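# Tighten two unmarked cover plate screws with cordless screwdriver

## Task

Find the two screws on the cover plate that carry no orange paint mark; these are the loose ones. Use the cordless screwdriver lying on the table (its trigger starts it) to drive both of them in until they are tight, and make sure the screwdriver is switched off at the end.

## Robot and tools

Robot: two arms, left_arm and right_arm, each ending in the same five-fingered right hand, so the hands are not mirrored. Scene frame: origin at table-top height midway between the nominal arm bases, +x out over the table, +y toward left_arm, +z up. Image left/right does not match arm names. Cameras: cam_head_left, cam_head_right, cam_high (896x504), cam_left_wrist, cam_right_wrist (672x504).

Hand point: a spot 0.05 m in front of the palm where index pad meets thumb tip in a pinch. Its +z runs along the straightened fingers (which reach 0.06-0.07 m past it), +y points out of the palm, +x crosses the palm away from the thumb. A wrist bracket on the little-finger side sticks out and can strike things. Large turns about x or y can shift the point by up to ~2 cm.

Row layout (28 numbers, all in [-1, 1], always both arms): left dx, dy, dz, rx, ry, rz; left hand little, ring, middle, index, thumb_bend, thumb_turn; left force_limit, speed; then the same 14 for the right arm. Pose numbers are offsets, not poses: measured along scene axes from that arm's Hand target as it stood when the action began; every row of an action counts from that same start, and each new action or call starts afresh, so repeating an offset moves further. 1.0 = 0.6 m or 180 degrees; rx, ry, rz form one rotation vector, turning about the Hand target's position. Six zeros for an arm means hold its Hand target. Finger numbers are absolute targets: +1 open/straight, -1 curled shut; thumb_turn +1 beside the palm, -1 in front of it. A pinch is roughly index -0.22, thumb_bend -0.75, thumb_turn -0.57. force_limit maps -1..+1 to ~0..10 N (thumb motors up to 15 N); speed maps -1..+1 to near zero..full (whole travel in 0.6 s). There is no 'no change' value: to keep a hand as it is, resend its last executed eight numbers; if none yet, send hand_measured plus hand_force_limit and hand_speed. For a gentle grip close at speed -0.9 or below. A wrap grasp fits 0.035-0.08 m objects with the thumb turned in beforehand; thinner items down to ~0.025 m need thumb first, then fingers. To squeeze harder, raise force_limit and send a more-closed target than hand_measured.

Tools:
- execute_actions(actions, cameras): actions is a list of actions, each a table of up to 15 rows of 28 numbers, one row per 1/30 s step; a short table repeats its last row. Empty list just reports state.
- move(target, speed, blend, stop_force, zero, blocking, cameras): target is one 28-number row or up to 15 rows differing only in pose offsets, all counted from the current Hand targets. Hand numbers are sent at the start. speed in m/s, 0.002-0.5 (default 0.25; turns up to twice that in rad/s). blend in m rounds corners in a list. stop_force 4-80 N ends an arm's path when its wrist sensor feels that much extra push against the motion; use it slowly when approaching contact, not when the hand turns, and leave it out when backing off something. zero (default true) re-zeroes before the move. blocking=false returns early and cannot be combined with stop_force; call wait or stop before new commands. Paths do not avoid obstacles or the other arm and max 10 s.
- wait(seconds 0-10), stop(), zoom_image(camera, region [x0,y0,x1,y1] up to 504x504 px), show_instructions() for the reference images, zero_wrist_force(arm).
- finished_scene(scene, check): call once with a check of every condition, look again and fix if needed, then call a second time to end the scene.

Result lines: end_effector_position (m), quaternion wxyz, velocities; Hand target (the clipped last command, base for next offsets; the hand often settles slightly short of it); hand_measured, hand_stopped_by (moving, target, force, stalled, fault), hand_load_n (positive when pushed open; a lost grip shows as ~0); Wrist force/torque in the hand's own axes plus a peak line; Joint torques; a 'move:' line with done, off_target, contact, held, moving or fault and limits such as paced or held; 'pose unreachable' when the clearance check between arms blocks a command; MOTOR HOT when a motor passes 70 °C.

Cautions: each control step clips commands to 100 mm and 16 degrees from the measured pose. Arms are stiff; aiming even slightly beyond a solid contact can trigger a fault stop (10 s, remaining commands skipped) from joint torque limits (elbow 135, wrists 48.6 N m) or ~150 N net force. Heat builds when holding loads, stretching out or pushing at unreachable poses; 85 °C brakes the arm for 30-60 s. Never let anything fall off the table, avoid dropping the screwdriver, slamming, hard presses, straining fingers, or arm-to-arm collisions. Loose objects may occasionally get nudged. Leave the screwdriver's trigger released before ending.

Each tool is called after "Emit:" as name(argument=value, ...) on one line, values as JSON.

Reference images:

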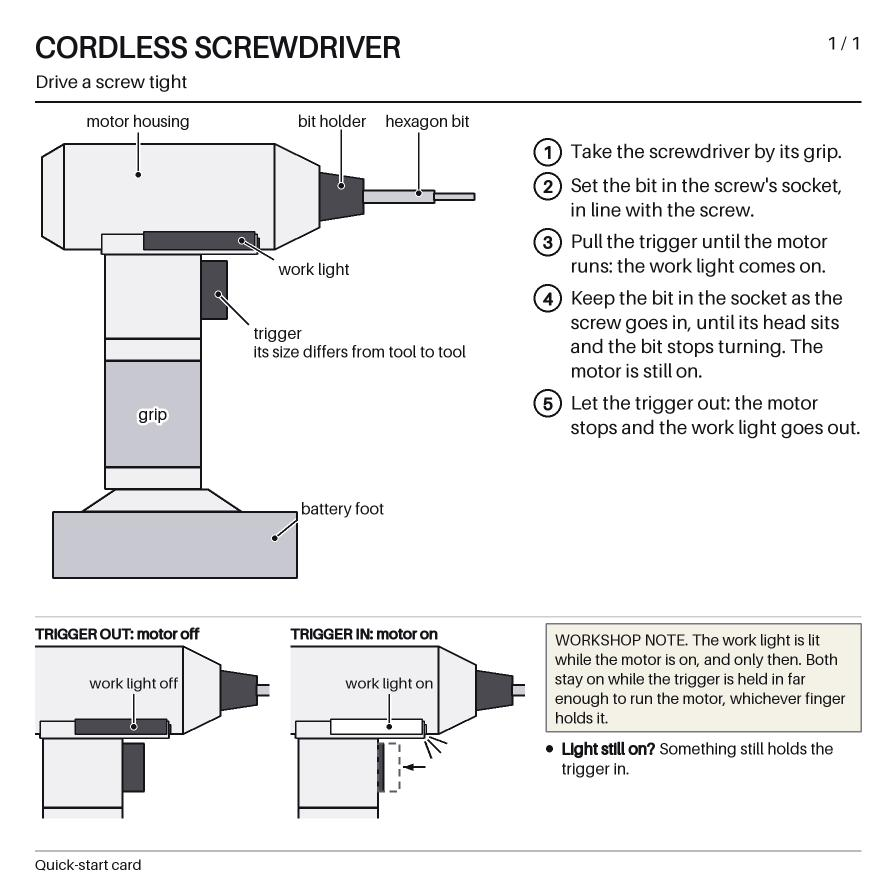

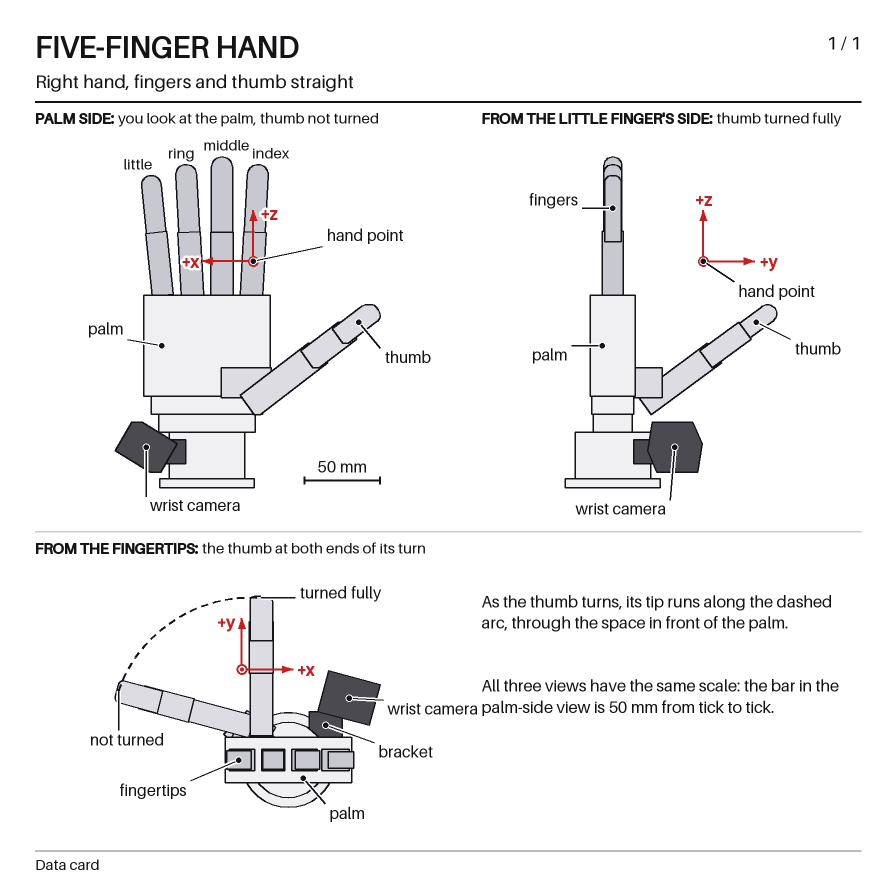

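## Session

Emit:
execute_actions(actions=[])

Scene clock: 0.00 s.
left_arm: end_effector_position=(+1.0519, +0.0478, +0.1534) hand_measured=(+1.000, +1.000, +1.000, +1.000, +1.000, +1.000) hand_load_n=(+0.0, +0.0, -0.5, +0.0, +0.0, +0.0) hand_stopped_by=(target, target, target, target, target, target) hand_force_limit=0.00 hand_speed=-0.80 end_effector_quat_wxyz=(+0.432, +0.096, +0.895, +0.050) end_effector_velocity=(-0.001, -0.002, -0.001) end_effector_angular_velocity=(+0.000, +0.000, +0.000) | right_arm: end_effector_position=(+1.1588, -0.8433, +0.1016) hand_measured=(+1.000, +1.000, +1.000, +1.000, +1.000, +1.000) hand_load_n=(+0.0, +0.0, +0.0, +0.0, +0.0, +0.0) hand_stopped_by=(target, target, target, target, target, target) hand_force_limit=0.00 hand_speed=-0.80 end_effector_quat_wxyz=(+0.002, +0.891, +0.345, +0.296) end_effector_velocity=(+0.000, +0.000, -0.002) end_effector_angular_velocity=(+0.000, +0.002, +0.000)
Joint positions: left_arm=[-0.749 -0.31 0.31 0.814 1.025 -1.851] | right_arm=[-0.373 -0.718 1.079 0.718 1.209 0.611]
Joint velocities: left_arm=[-0.001 0 0 0 0 -0.001] | right_arm=[0 0.001 0 0 0 0]
Joint torques (N m): no reading
Wrist force (N): no reading
Wrist torque (N m): no reading
Wrist force, peak (N): no reading
Hand target: left_arm +1.0519, +0.0478, +0.1534; +0.432, +0.096, +0.895, +0.050 | right_arm +1.1587, -0.8433, +0.1016; +0.002, +0.891, +0.345, +0.296

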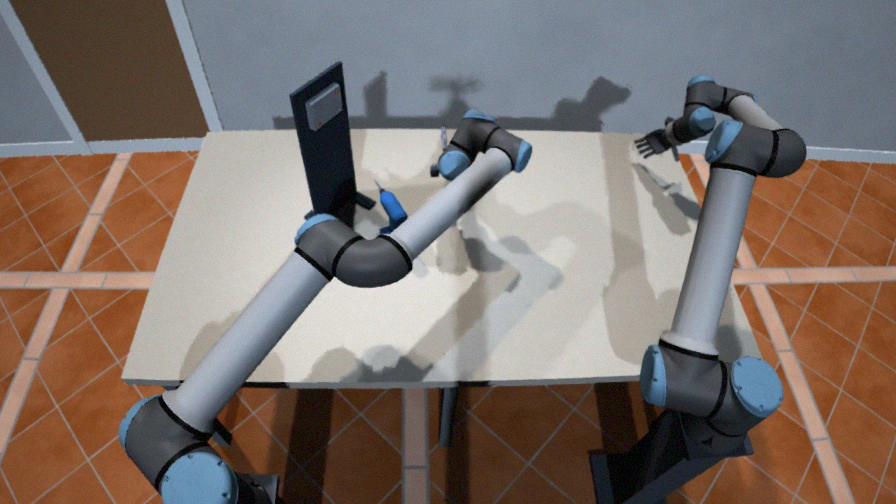

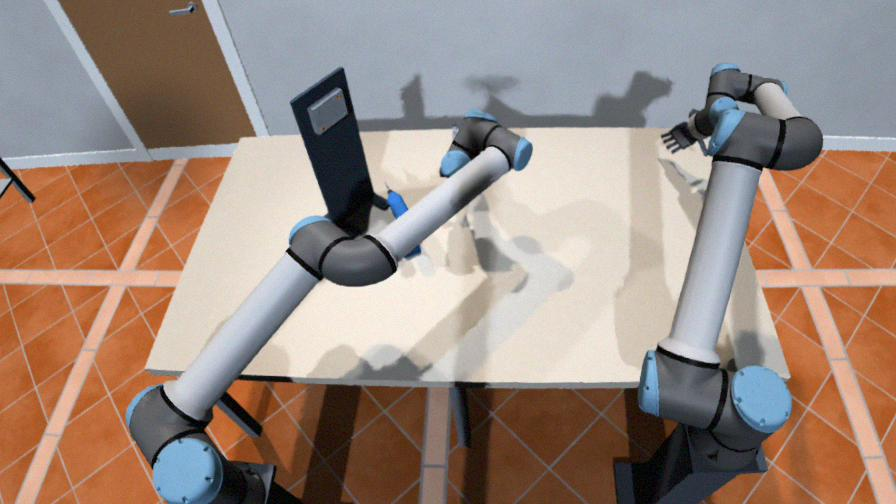

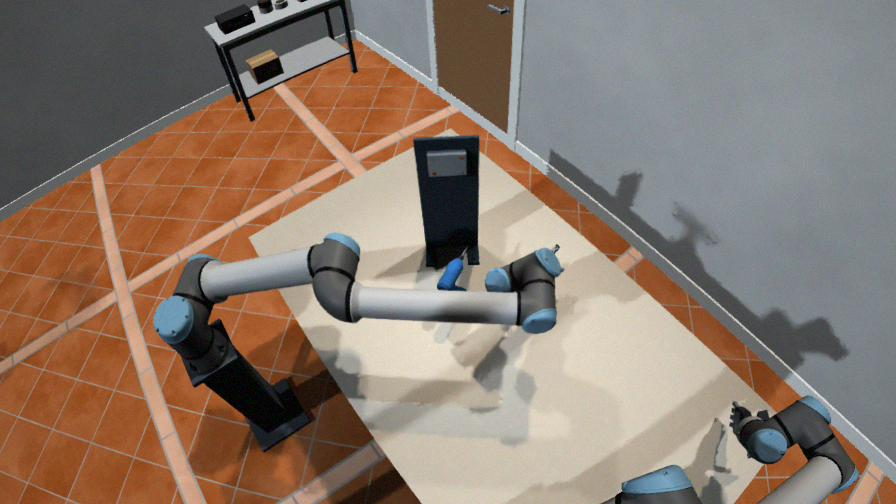

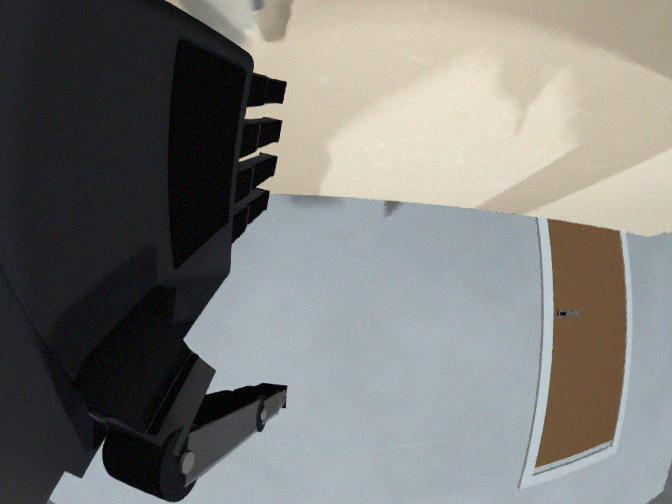

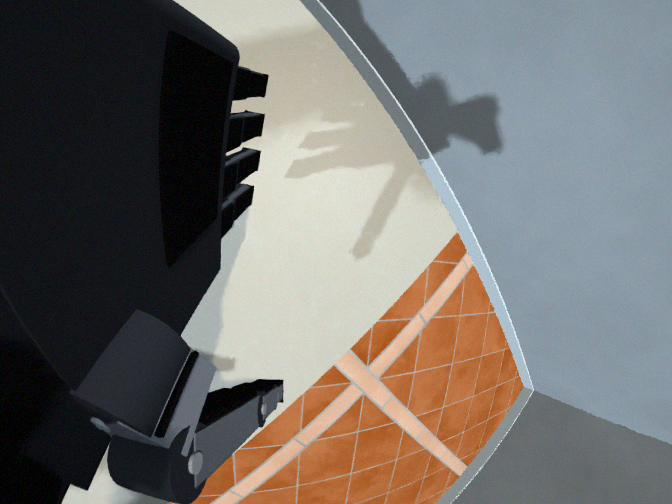

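Emit:
move(target=[-0.25,0.05,0.65,0,0,0,1,1,1,1,1,1,0,0.3,0,0,0.3,0,0,0,1,1,1,1,1,1,0,0.3], speed=0.25, cameras=["cam_head_left","cam_high"])

Scene clock: 2.77 s.
left_arm: end_effector_position=(+0.9028, +0.0775, +0.5438) hand_measured=(+1.000, +1.000, +1.000, +1.000, +1.000, +1.000) hand_load_n=(+0.0, +0.0, +0.0, +0.0, +0.0, -0.5) hand_stopped_by=(target, target, target, target, target, target) hand_force_limit=0.00 hand_speed=0.30 end_effector_quat_wxyz=(+0.432, +0.096, +0.895, +0.050) end_effector_velocity=(+0.000, +0.000, +0.000) end_effector_angular_velocity=(+0.000, +0.001, -0.001) | right_arm: end_effector_position=(+1.1587, -0.8435, +0.2816) hand_measured=(+1.000, +1.000, +1.000, +1.000, +1.000, +1.000) hand_load_n=(+0.0, +0.0, +0.0, +0.0, +0.0, +0.0) hand_stopped_by=(target, target, target, target, target, target) hand_force_limit=0.00 hand_speed=0.30 end_effector_quat_wxyz=(+0.002, +0.891, +0.345, +0.297) end_effector_velocity=(+0.000, +0.000, +0.000) end_effector_angular_velocity=(+0.000, +0.000, +0.000)
Joint positions: left_arm=[-0.83 -0.684 0.351 1.186 0.971 -1.923] | right_arm=[-0.373 -0.799 0.9 0.978 1.209 0.611]
Joint velocities: left_arm=[0 0 0 0 0.002 0.001] | right_arm=[0 0 0 0 0 0]
Joint torques (N m): left_arm=[12.26 -102.13 -27.65 -0.22 0.94 2.5] | right_arm=[-14.59 -97.75 -36.58 1.27 -1.49 -2.06]
Wrist force (N): left_arm=[-0.3 0.3 -0.4] | right_arm=[-0.1 0.1 0.3]
Wrist torque (N m): left_arm=[0.08 0.06 -0.01] | right_arm=[-0.01 0.01 0.00]
Wrist force, peak (N): left_arm=[-1.8 0.7 -2.6] | right_arm=[-1.0 -0.5 1.4]
Hand target: left_arm +0.9028, +0.0776, +0.5438; +0.432, +0.096, +0.895, +0.050 | right_arm +1.1587, -0.8435, +0.2816; +0.002, +0.891, +0.345, +0.296
Off the commanded pose: left_arm 0.001 m, 0 deg | right_arm 0.000 m, 0 deg.
move: done
Images, in order (width x height): cam_head_left 896x504, cam_high 896x504.

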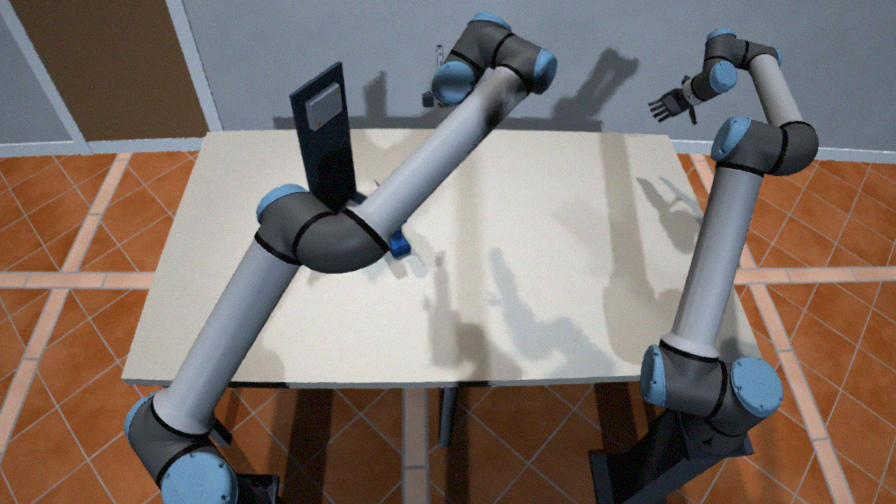

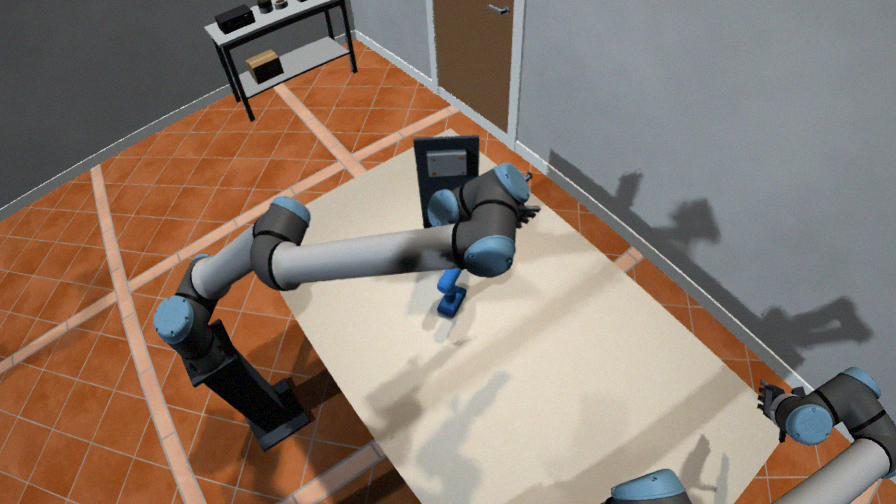

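Emit:
move(target=[[-0.4,0.25,0.12,0.068,0.15,-0.12,1,1,1,1,1,1,0,0.3,0,0,0,0,0,0,1,1,1,1,1,1,0,0.3],[-0.327,0.618,0.079,0.136,0.3,-0.239,1,1,1,1,1,1,0,0.3,0,0,0,0,0,0,1,1,1,1,1,1,0,0.3]], blend=[0.05,0], speed=0.25)

Scene clock: 6.03 s.
left_arm: end_effector_position=(+0.7077, +0.4488, +0.5915) hand_measured=(+1.000, +1.000, +1.000, +1.000, +1.000, +1.000) hand_load_n=(+0.0, +0.0, +0.0, +0.0, +0.0, +0.0) hand_stopped_by=(target, target, target, target, target, target) hand_force_limit=0.00 hand_speed=0.30 end_effector_quat_wxyz=(-0.049, +0.499, +0.865, +0.026) end_effector_velocity=(+0.000, +0.001, +0.000) end_effector_angular_velocity=(+0.000, +0.000, -0.001) | right_arm: end_effector_position=(+1.1587, -0.8435, +0.2816) hand_measured=(+1.000, +1.000, +1.000, +1.000, +1.000, +1.000) hand_load_n=(+0.0, +0.0, +0.0, +0.0, +0.0, +0.0) hand_stopped_by=(target, target, target, target, target, target) hand_force_limit=0.00 hand_speed=0.30 end_effector_quat_wxyz=(+0.002, +0.891, +0.345, +0.296) end_effector_velocity=(+0.000, +0.000, +0.002) end_effector_angular_velocity=(-0.001, -0.002, +0.000)
Joint positions: left_arm=[-0.446 -1.02 0.76 1.922 1.509 -0.939] | right_arm=[-0.373 -0.799 0.9 0.978 1.209 0.611]
Joint velocities: left_arm=[0.001 0 0 0 0 0.002] | right_arm=[0 -0.002 0 0 0 0]
Joint torques (N m): left_arm=[6.33 -89.16 -25.78 5.08 1.91 3.28] | right_arm=[-9.67 -98.01 -43.19 3.92 0.25 -0.11]
Wrist force (N): left_arm=[1.3 -0.6 -0.2] | right_arm=[0.0 0.2 -0.2]
Wrist torque (N m): left_arm=[-0.01 -0.28 0.19] | right_arm=[0.04 0.01 0.01]
Wrist force, peak (N): left_arm=[2.6 0.8 -0.4] | right_arm=[0.0 -0.5 0.4]
Hand target: left_arm +0.7076, +0.4489, +0.5915; -0.049, +0.499, +0.865, +0.026 | right_arm +1.1587, -0.8435, +0.2816; +0.002, +0.891, +0.345, +0.296
Off the commanded pose: left_arm 0.001 m, 0 deg | right_arm 0.000 m, 0 deg.
move: done

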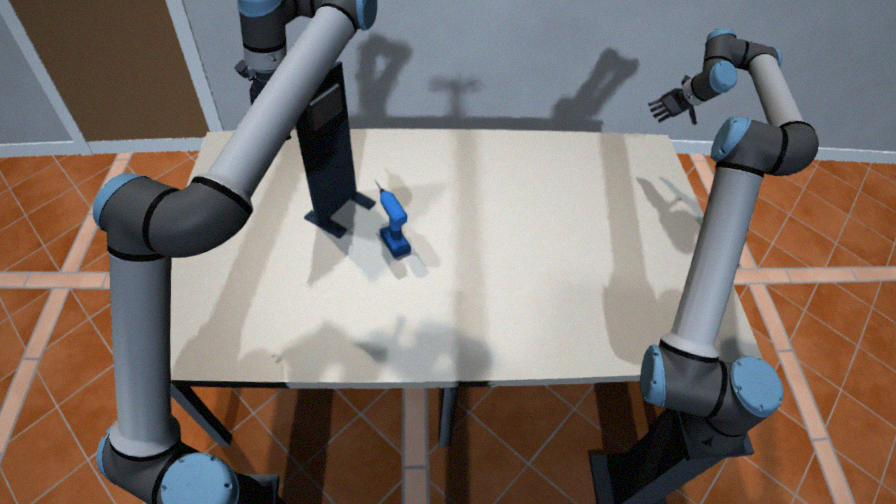

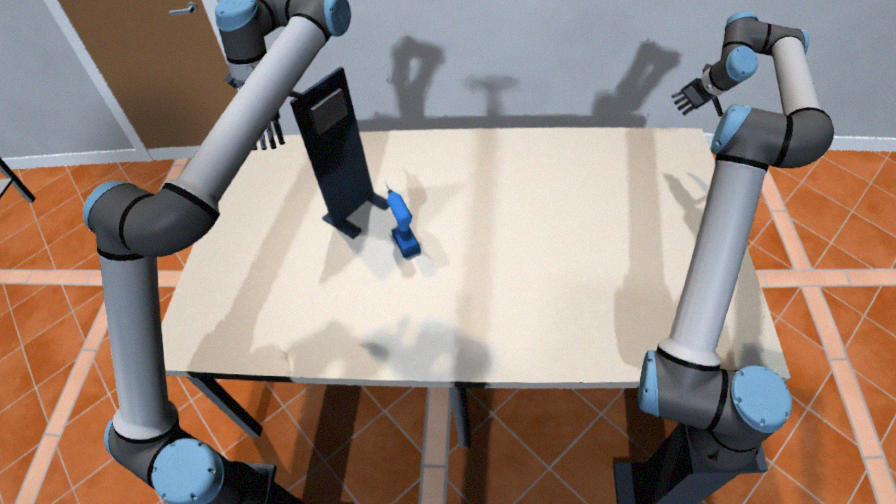

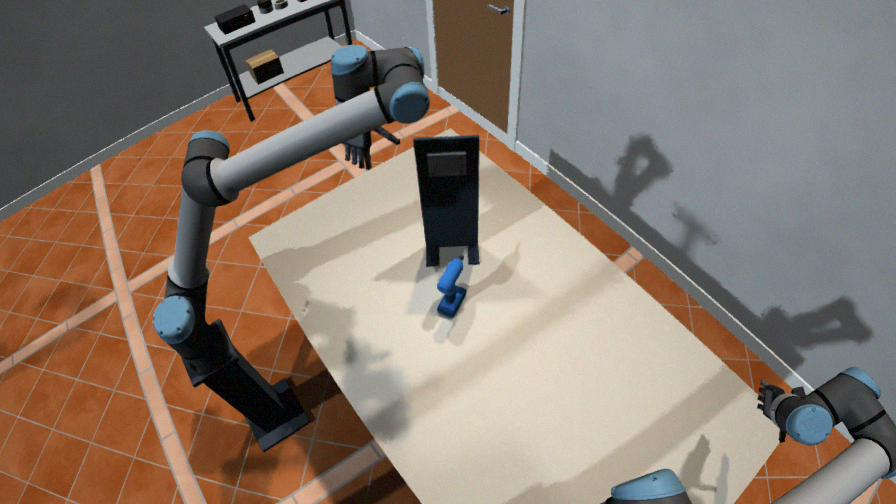

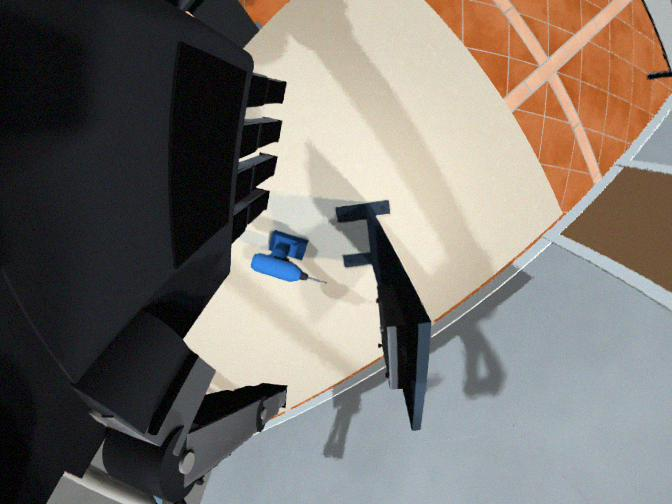

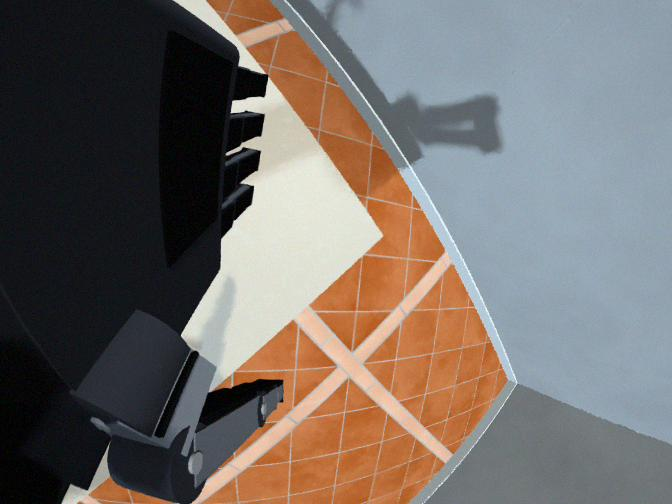

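Emit:
zoom_image(camera="cam_left_wrist", region=[230, 190, 430, 340])

Emit:
zoom_image(camera="cam_high", region=[400, 120, 500, 340])

Scaled by 2.520 from the camera's 672x504 image, which has a finer 960x720 frame.

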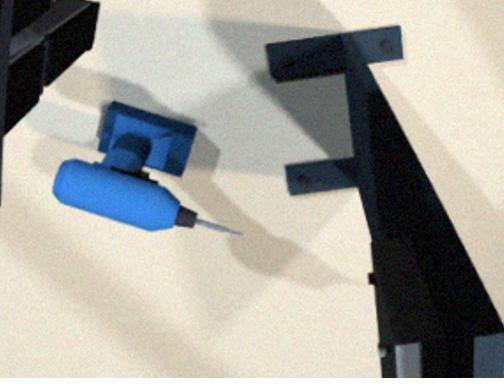

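Scaled by 2.291.

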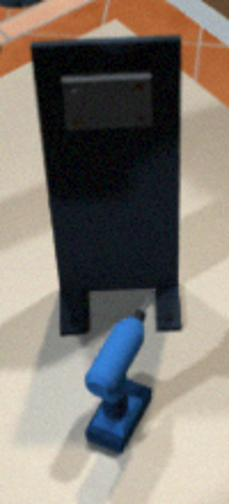

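Emit:
move(target=[0,0,0,0,0,0,1,1,1,1,1,1,0,0.3,-0.6,0.66,0.15,-0.426,-0.209,0.248,1,1,1,1,1,-1,0,0.3], speed=0.3, cameras=["cam_head_left","cam_high"])

Scene clock: 11.50 s.
left_arm: end_effector_position=(+0.7076, +0.4489, +0.5915) hand_measured=(+1.000, +1.000, +1.000, +1.000, +1.000, +1.000) hand_load_n=(+0.0, +0.0, +0.0, +0.0, -0.5, +0.0) hand_stopped_by=(target, target, target, target, target, target) hand_force_limit=0.00 hand_speed=0.30 end_effector_quat_wxyz=(-0.049, +0.499, +0.865, +0.026) end_effector_velocity=(+0.000, +0.000, +0.001) end_effector_angular_velocity=(+0.000, -0.001, +0.000) | right_arm: end_effector_position=(+0.7985, -0.4477, +0.3709) hand_measured=(+1.000, +1.000, +1.000, +1.000, +1.000, -1.000) hand_load_n=(+0.0, +0.0, +0.0, +0.0, +0.0, +0.0) hand_stopped_by=(target, target, target, target, target, target) hand_force_limit=0.00 hand_speed=0.30 end_effector_quat_wxyz=(+0.528, +0.387, +0.713, +0.252) end_effector_velocity=(+0.000, +0.000, +0.000) end_effector_angular_velocity=(-0.001, +0.000, +0.001)
Joint positions: left_arm=[-0.446 -1.02 0.76 1.922 1.509 -0.938] | right_arm=[0.173 -1.53 2.058 -0.194 1.841 -0.535]
Joint velocities: left_arm=[0 -0.001 0 0 0 0.001] | right_arm=[0 0 0 0 0 -0.002]
Joint torques (N m): left_arm=[6.04 -91.29 -36.56 5.02 0.47 3.76] | right_arm=[1.24 -44.85 -34.98 -1.39 -0.77 -2.13]
Wrist force (N): left_arm=[1.7 -1.2 -0.1] | right_arm=[-0.3 -1.0 0.2]
Wrist torque (N m): left_arm=[-0.10 -0.34 0.19] | right_arm=[-0.26 0.03 -0.27]
Wrist force, peak (N): left_arm=[1.8 -1.2 0.2] | right_arm=[-0.4 2.4 0.6]
Hand target: left_arm +0.7076, +0.4489, +0.5915; -0.049, +0.499, +0.865, +0.026 | right_arm +0.7985, -0.4477, +0.3709; +0.528, +0.387, +0.713, +0.252
Off the commanded pose: left_arm 0.000 m, 0 deg | right_arm 0.001 m, 0 deg.
move: done
Images, in order (width x height): cam_head_left 896x504, cam_high 896x504.

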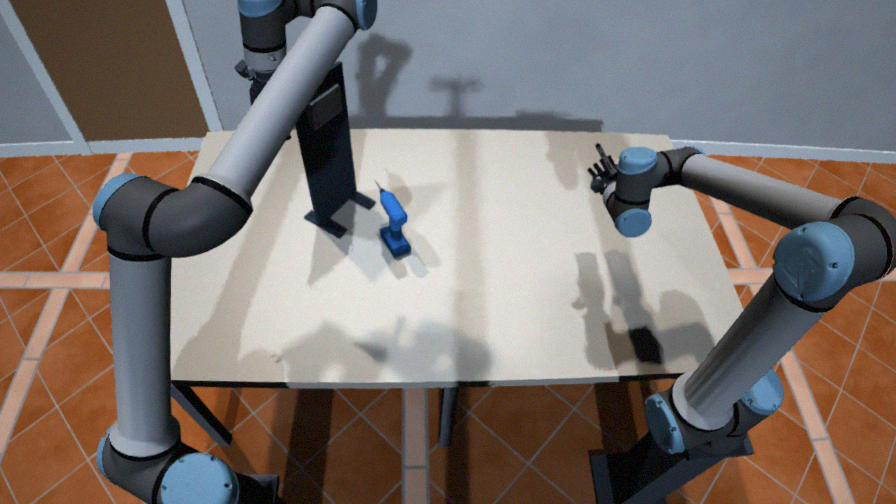

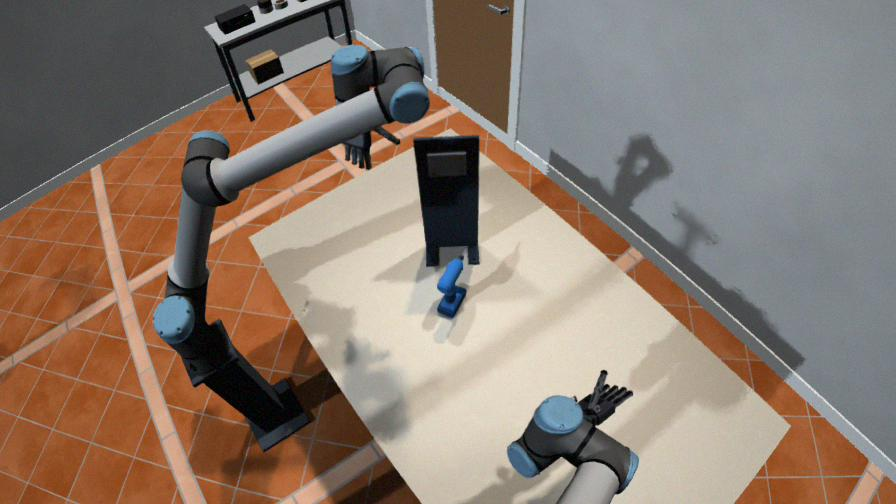

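Emit:
move(target=[0,0,0,0,0,0,1,1,1,1,1,1,0,0.3,-0.464,0.83,-0.25,-0.284,-0.139,0.165,1,1,1,1,1,-1,0,0.3], speed=0.3)

Scene clock: 14.10 s.
left_arm: end_effector_position=(+0.7076, +0.4489, +0.5915) hand_measured=(+1.000, +1.000, +1.000, +1.000, +1.000, +1.000) hand_load_n=(+0.0, +0.0, +0.0, +0.0, +0.0, +0.0) hand_stopped_by=(target, target, target, target, target, target) hand_force_limit=0.00 hand_speed=0.30 end_effector_quat_wxyz=(-0.049, +0.499, +0.865, +0.026) end_effector_velocity=(+0.000, +0.000, +0.000) end_effector_angular_velocity=(+0.000, +0.000, +0.000) | right_arm: end_effector_position=(+0.5204, +0.0498, +0.2210) hand_measured=(+1.000, +1.000, +1.000, +1.000, +1.000, -1.000) hand_load_n=(+0.0, +0.0, +0.0, +0.0, +0.0, +0.0) hand_stopped_by=(target, target, target, target, target, target) hand_force_limit=0.00 hand_speed=0.30 end_effector_quat_wxyz=(+0.697, -0.123, +0.696, +0.121) end_effector_velocity=(+0.000, +0.000, -0.001) end_effector_angular_velocity=(-0.003, +0.000, +0.000)
Joint positions: left_arm=[-0.446 -1.02 0.76 1.922 1.509 -0.938] | right_arm=[0.944 -1.144 1.992 -0.849 2.227 -1.574]
Joint velocities: left_arm=[0 0 0 0 0 0] | right_arm=[0 0 0 0 0 -0.002]
Joint torques (N m): left_arm=[3.7 -92.85 -39.98 3.74 0.78 3.8] | right_arm=[10.06 -63.83 -31.29 0.15 -0.21 -1.62]
Wrist force (N): left_arm=[1.0 -0.9 -0.1] | right_arm=[0.3 -0.3 0.2]
Wrist torque (N m): left_arm=[-0.06 -0.25 0.16] | right_arm=[-0.24 0.11 -0.17]
Wrist force, peak (N): left_arm=[1.9 -1.0 -0.3] | right_arm=[-2.6 -1.0 1.6]
Hand target: left_arm +0.7076, +0.4489, +0.5915; -0.049, +0.499, +0.865, +0.026 | right_arm +0.5204, +0.0498, +0.2209; +0.697, -0.123, +0.696, +0.121
Off the commanded pose: left_arm 0.000 m, 0 deg | right_arm 0.001 m, 0 deg.
move: done

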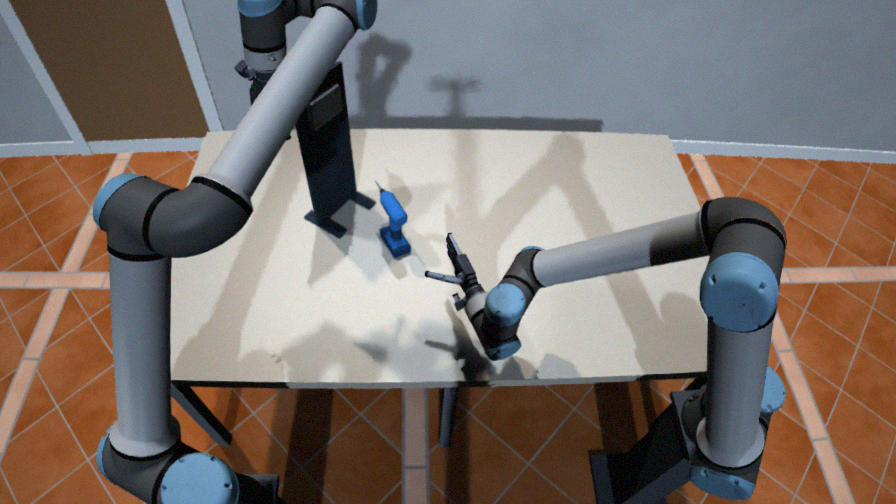

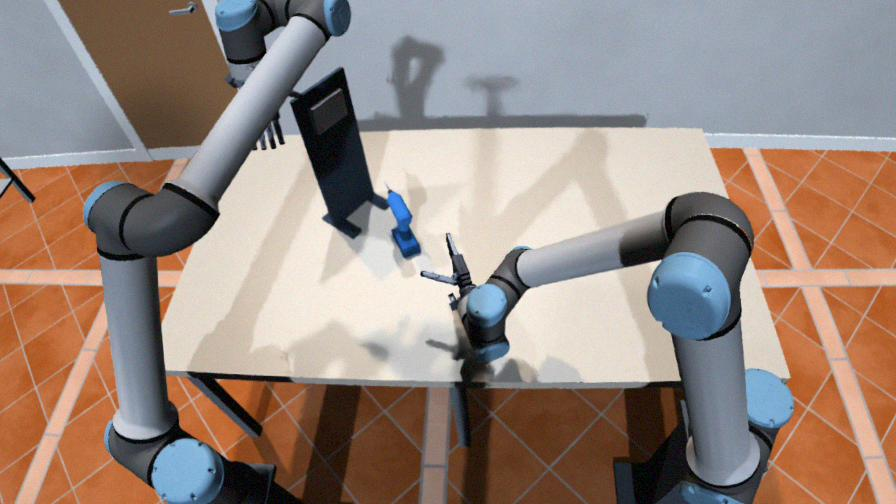

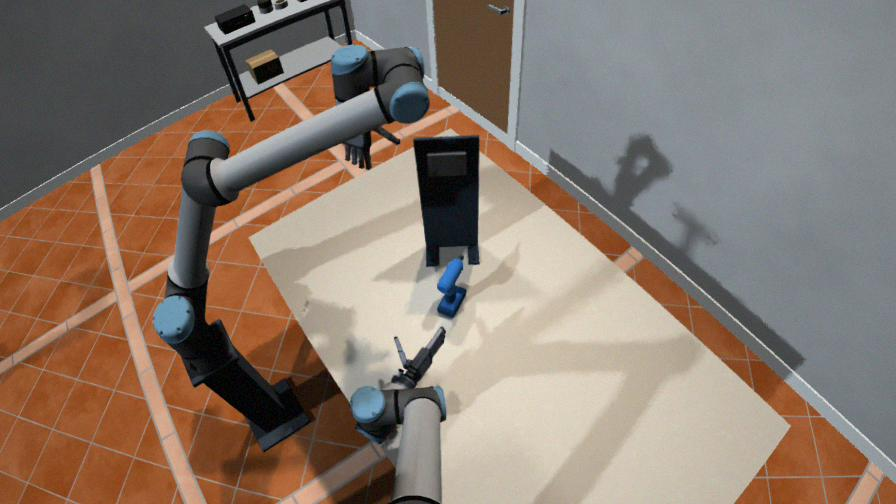

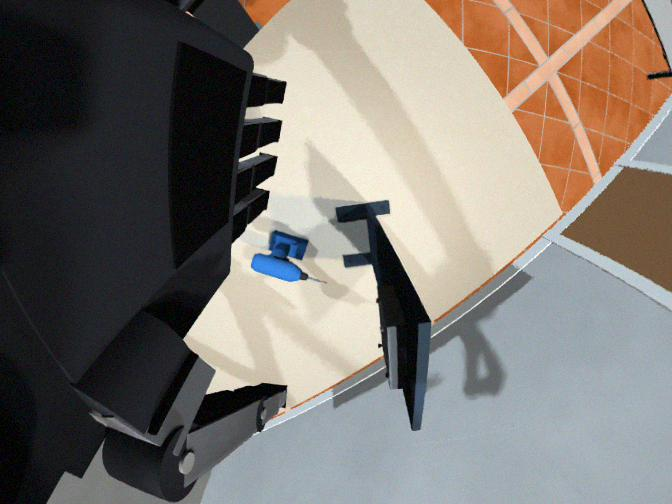

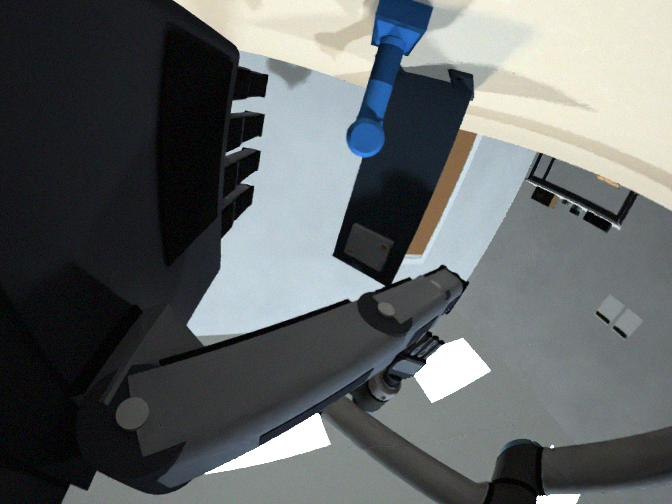

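Emit:
move(target=[-0.2,-0.2,0,0,0,0,1,1,1,1,1,1,0,0.3,-0.042,0.117,-0.05,0,0,0,1,1,1,1,1,-1,0,0.3], speed=0.25)

Emit:
zoom_image(camera="cam_left_wrist", region=[230, 150, 530, 375])

Scene clock: 16.47 s.
left_arm: end_effector_position=(+0.5876, +0.3286, +0.5920) hand_measured=(+1.000, +1.000, +1.000, +1.000, +1.000, +1.000) hand_load_n=(+0.0, +0.0, +0.0, -0.5, +0.0, +0.0) hand_stopped_by=(target, target, target, target, target, target) hand_force_limit=0.00 hand_speed=0.30 end_effector_quat_wxyz=(-0.049, +0.499, +0.865, +0.025) end_effector_velocity=(-0.001, -0.001, +0.000) end_effector_angular_velocity=(+0.001, +0.000, +0.000) | right_arm: end_effector_position=(+0.4951, +0.1201, +0.1910) hand_measured=(+1.000, +1.000, +1.000, +1.000, +1.000, -1.000) hand_load_n=(+0.0, +0.0, +0.0, +0.0, +0.0, +0.0) hand_stopped_by=(target, target, target, target, target, target) hand_force_limit=0.00 hand_speed=0.30 end_effector_quat_wxyz=(+0.697, -0.123, +0.696, +0.121) end_effector_velocity=(+0.000, +0.000, +0.000) end_effector_angular_velocity=(+0.000, +0.000, +0.000)
Joint positions: left_arm=[-0.677 -1.193 1.02 1.847 1.532 -1.169] | right_arm=[1.03 -1.032 1.875 -0.843 2.313 -1.574]
Joint velocities: left_arm=[-0.002 0 0 0.001 -0.001 -0.002] | right_arm=[0 0 0 0.001 0 0]
Joint torques (N m): left_arm=[-16.26 -54.52 -40.08 7.83 -1.97 0.66] | right_arm=[-10.44 -75.77 -28.97 -3.43 -1.23 -0.05]
Wrist force (N): left_arm=[1.5 -0.7 -0.1] | right_arm=[0.4 -0.4 0.1]
Wrist torque (N m): left_arm=[-0.02 -0.33 0.20] | right_arm=[-0.26 0.06 -0.16]
Wrist force, peak (N): left_arm=[0.6 -2.9 -0.2] | right_arm=[-0.1 -1.3 -0.4]
Hand target: left_arm +0.5876, +0.3286, +0.5920; -0.049, +0.499, +0.865, +0.025 | right_arm +0.4952, +0.1201, +0.1911; +0.697, -0.123, +0.696, +0.121
Off the commanded pose: left_arm 0.001 m, 0 deg | right_arm 0.000 m, 0 deg.
move: done

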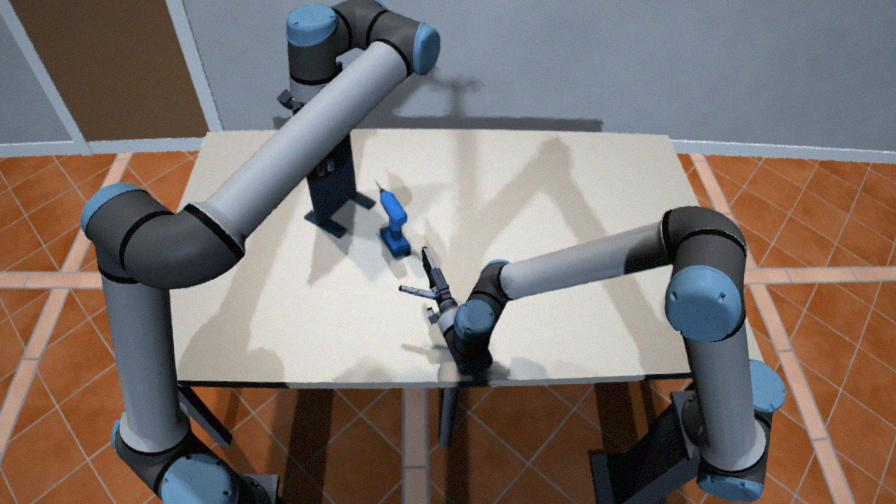

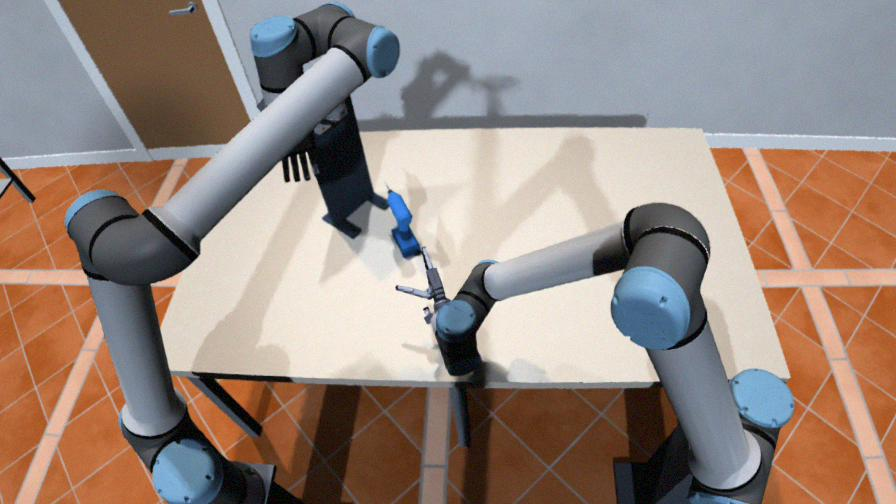

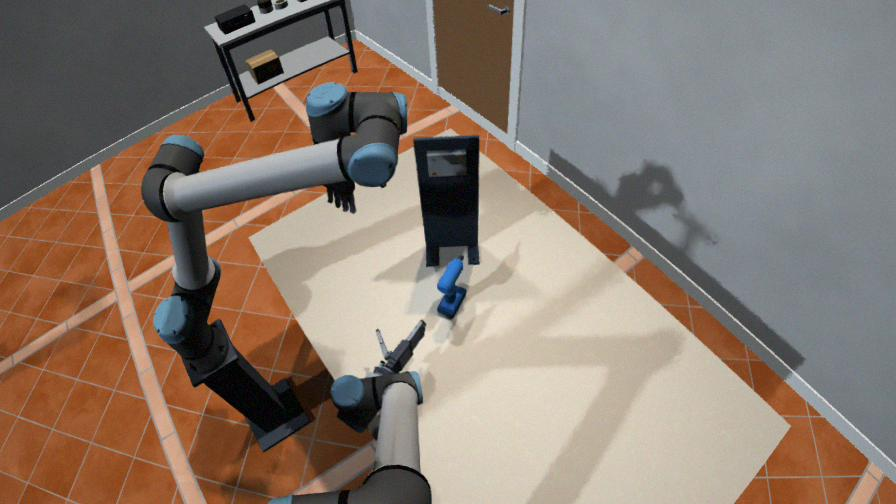

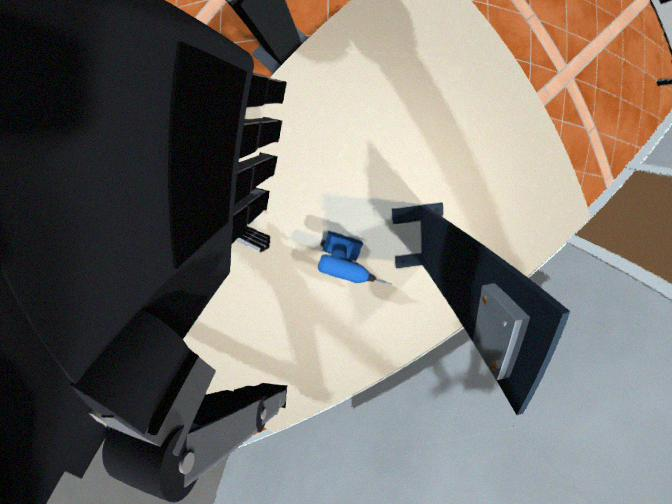

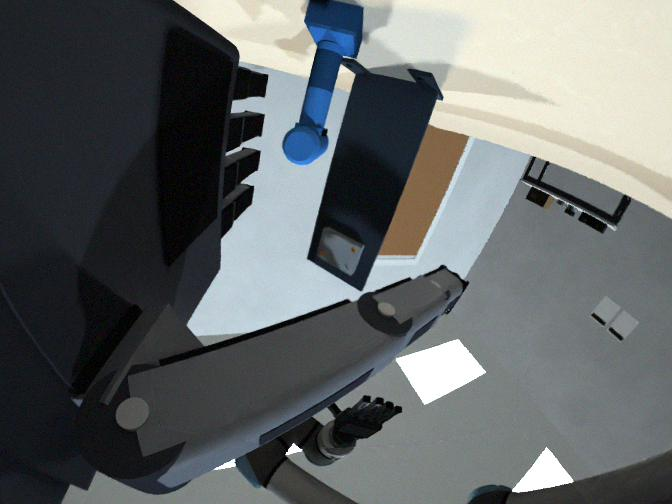

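Scaled by 1.680 from the camera's 672x504 image, which has a finer 960x720 frame.

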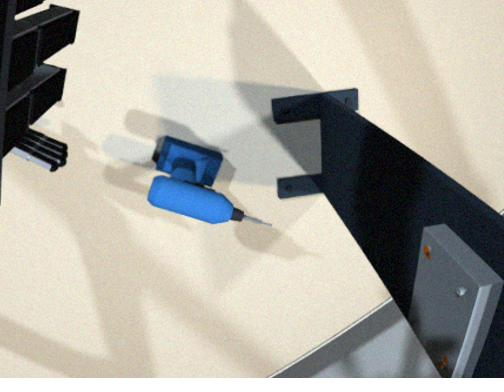

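Emit:
zoom_image(camera="cam_head_left", region=[360, 160, 480, 340])

Emit:
zoom_image(camera="cam_head_right", region=[360, 160, 480, 340])

Emit:
zoom_image(camera="cam_high", region=[360, 220, 500, 420])

Emit:
zoom_image(camera="cam_right_wrist", region=[230, 0, 470, 300])

Scaled by 2.800.

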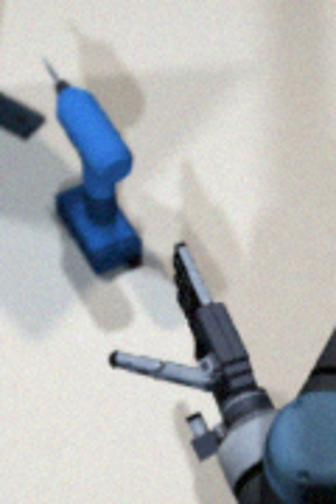

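Scaled by 2.800.

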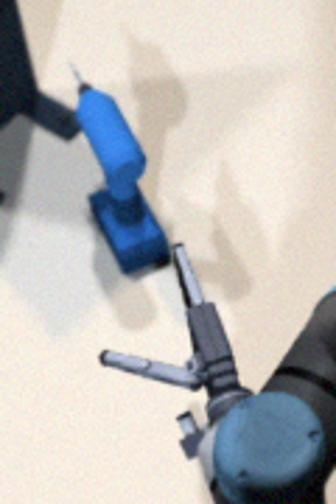

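Scaled by 2.520.

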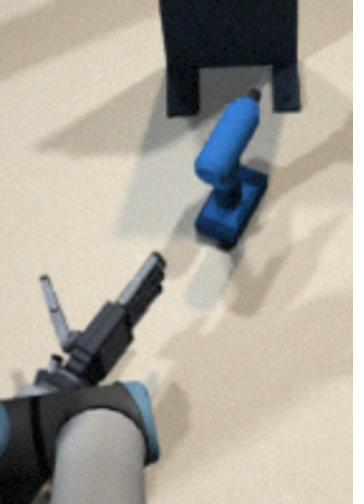

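Scaled by 1.680 from the camera's 672x504 image, which has a finer 960x720 frame.

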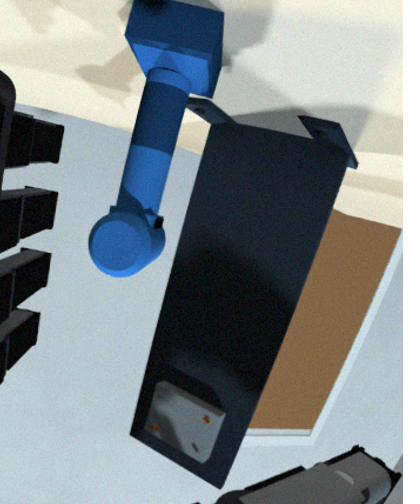

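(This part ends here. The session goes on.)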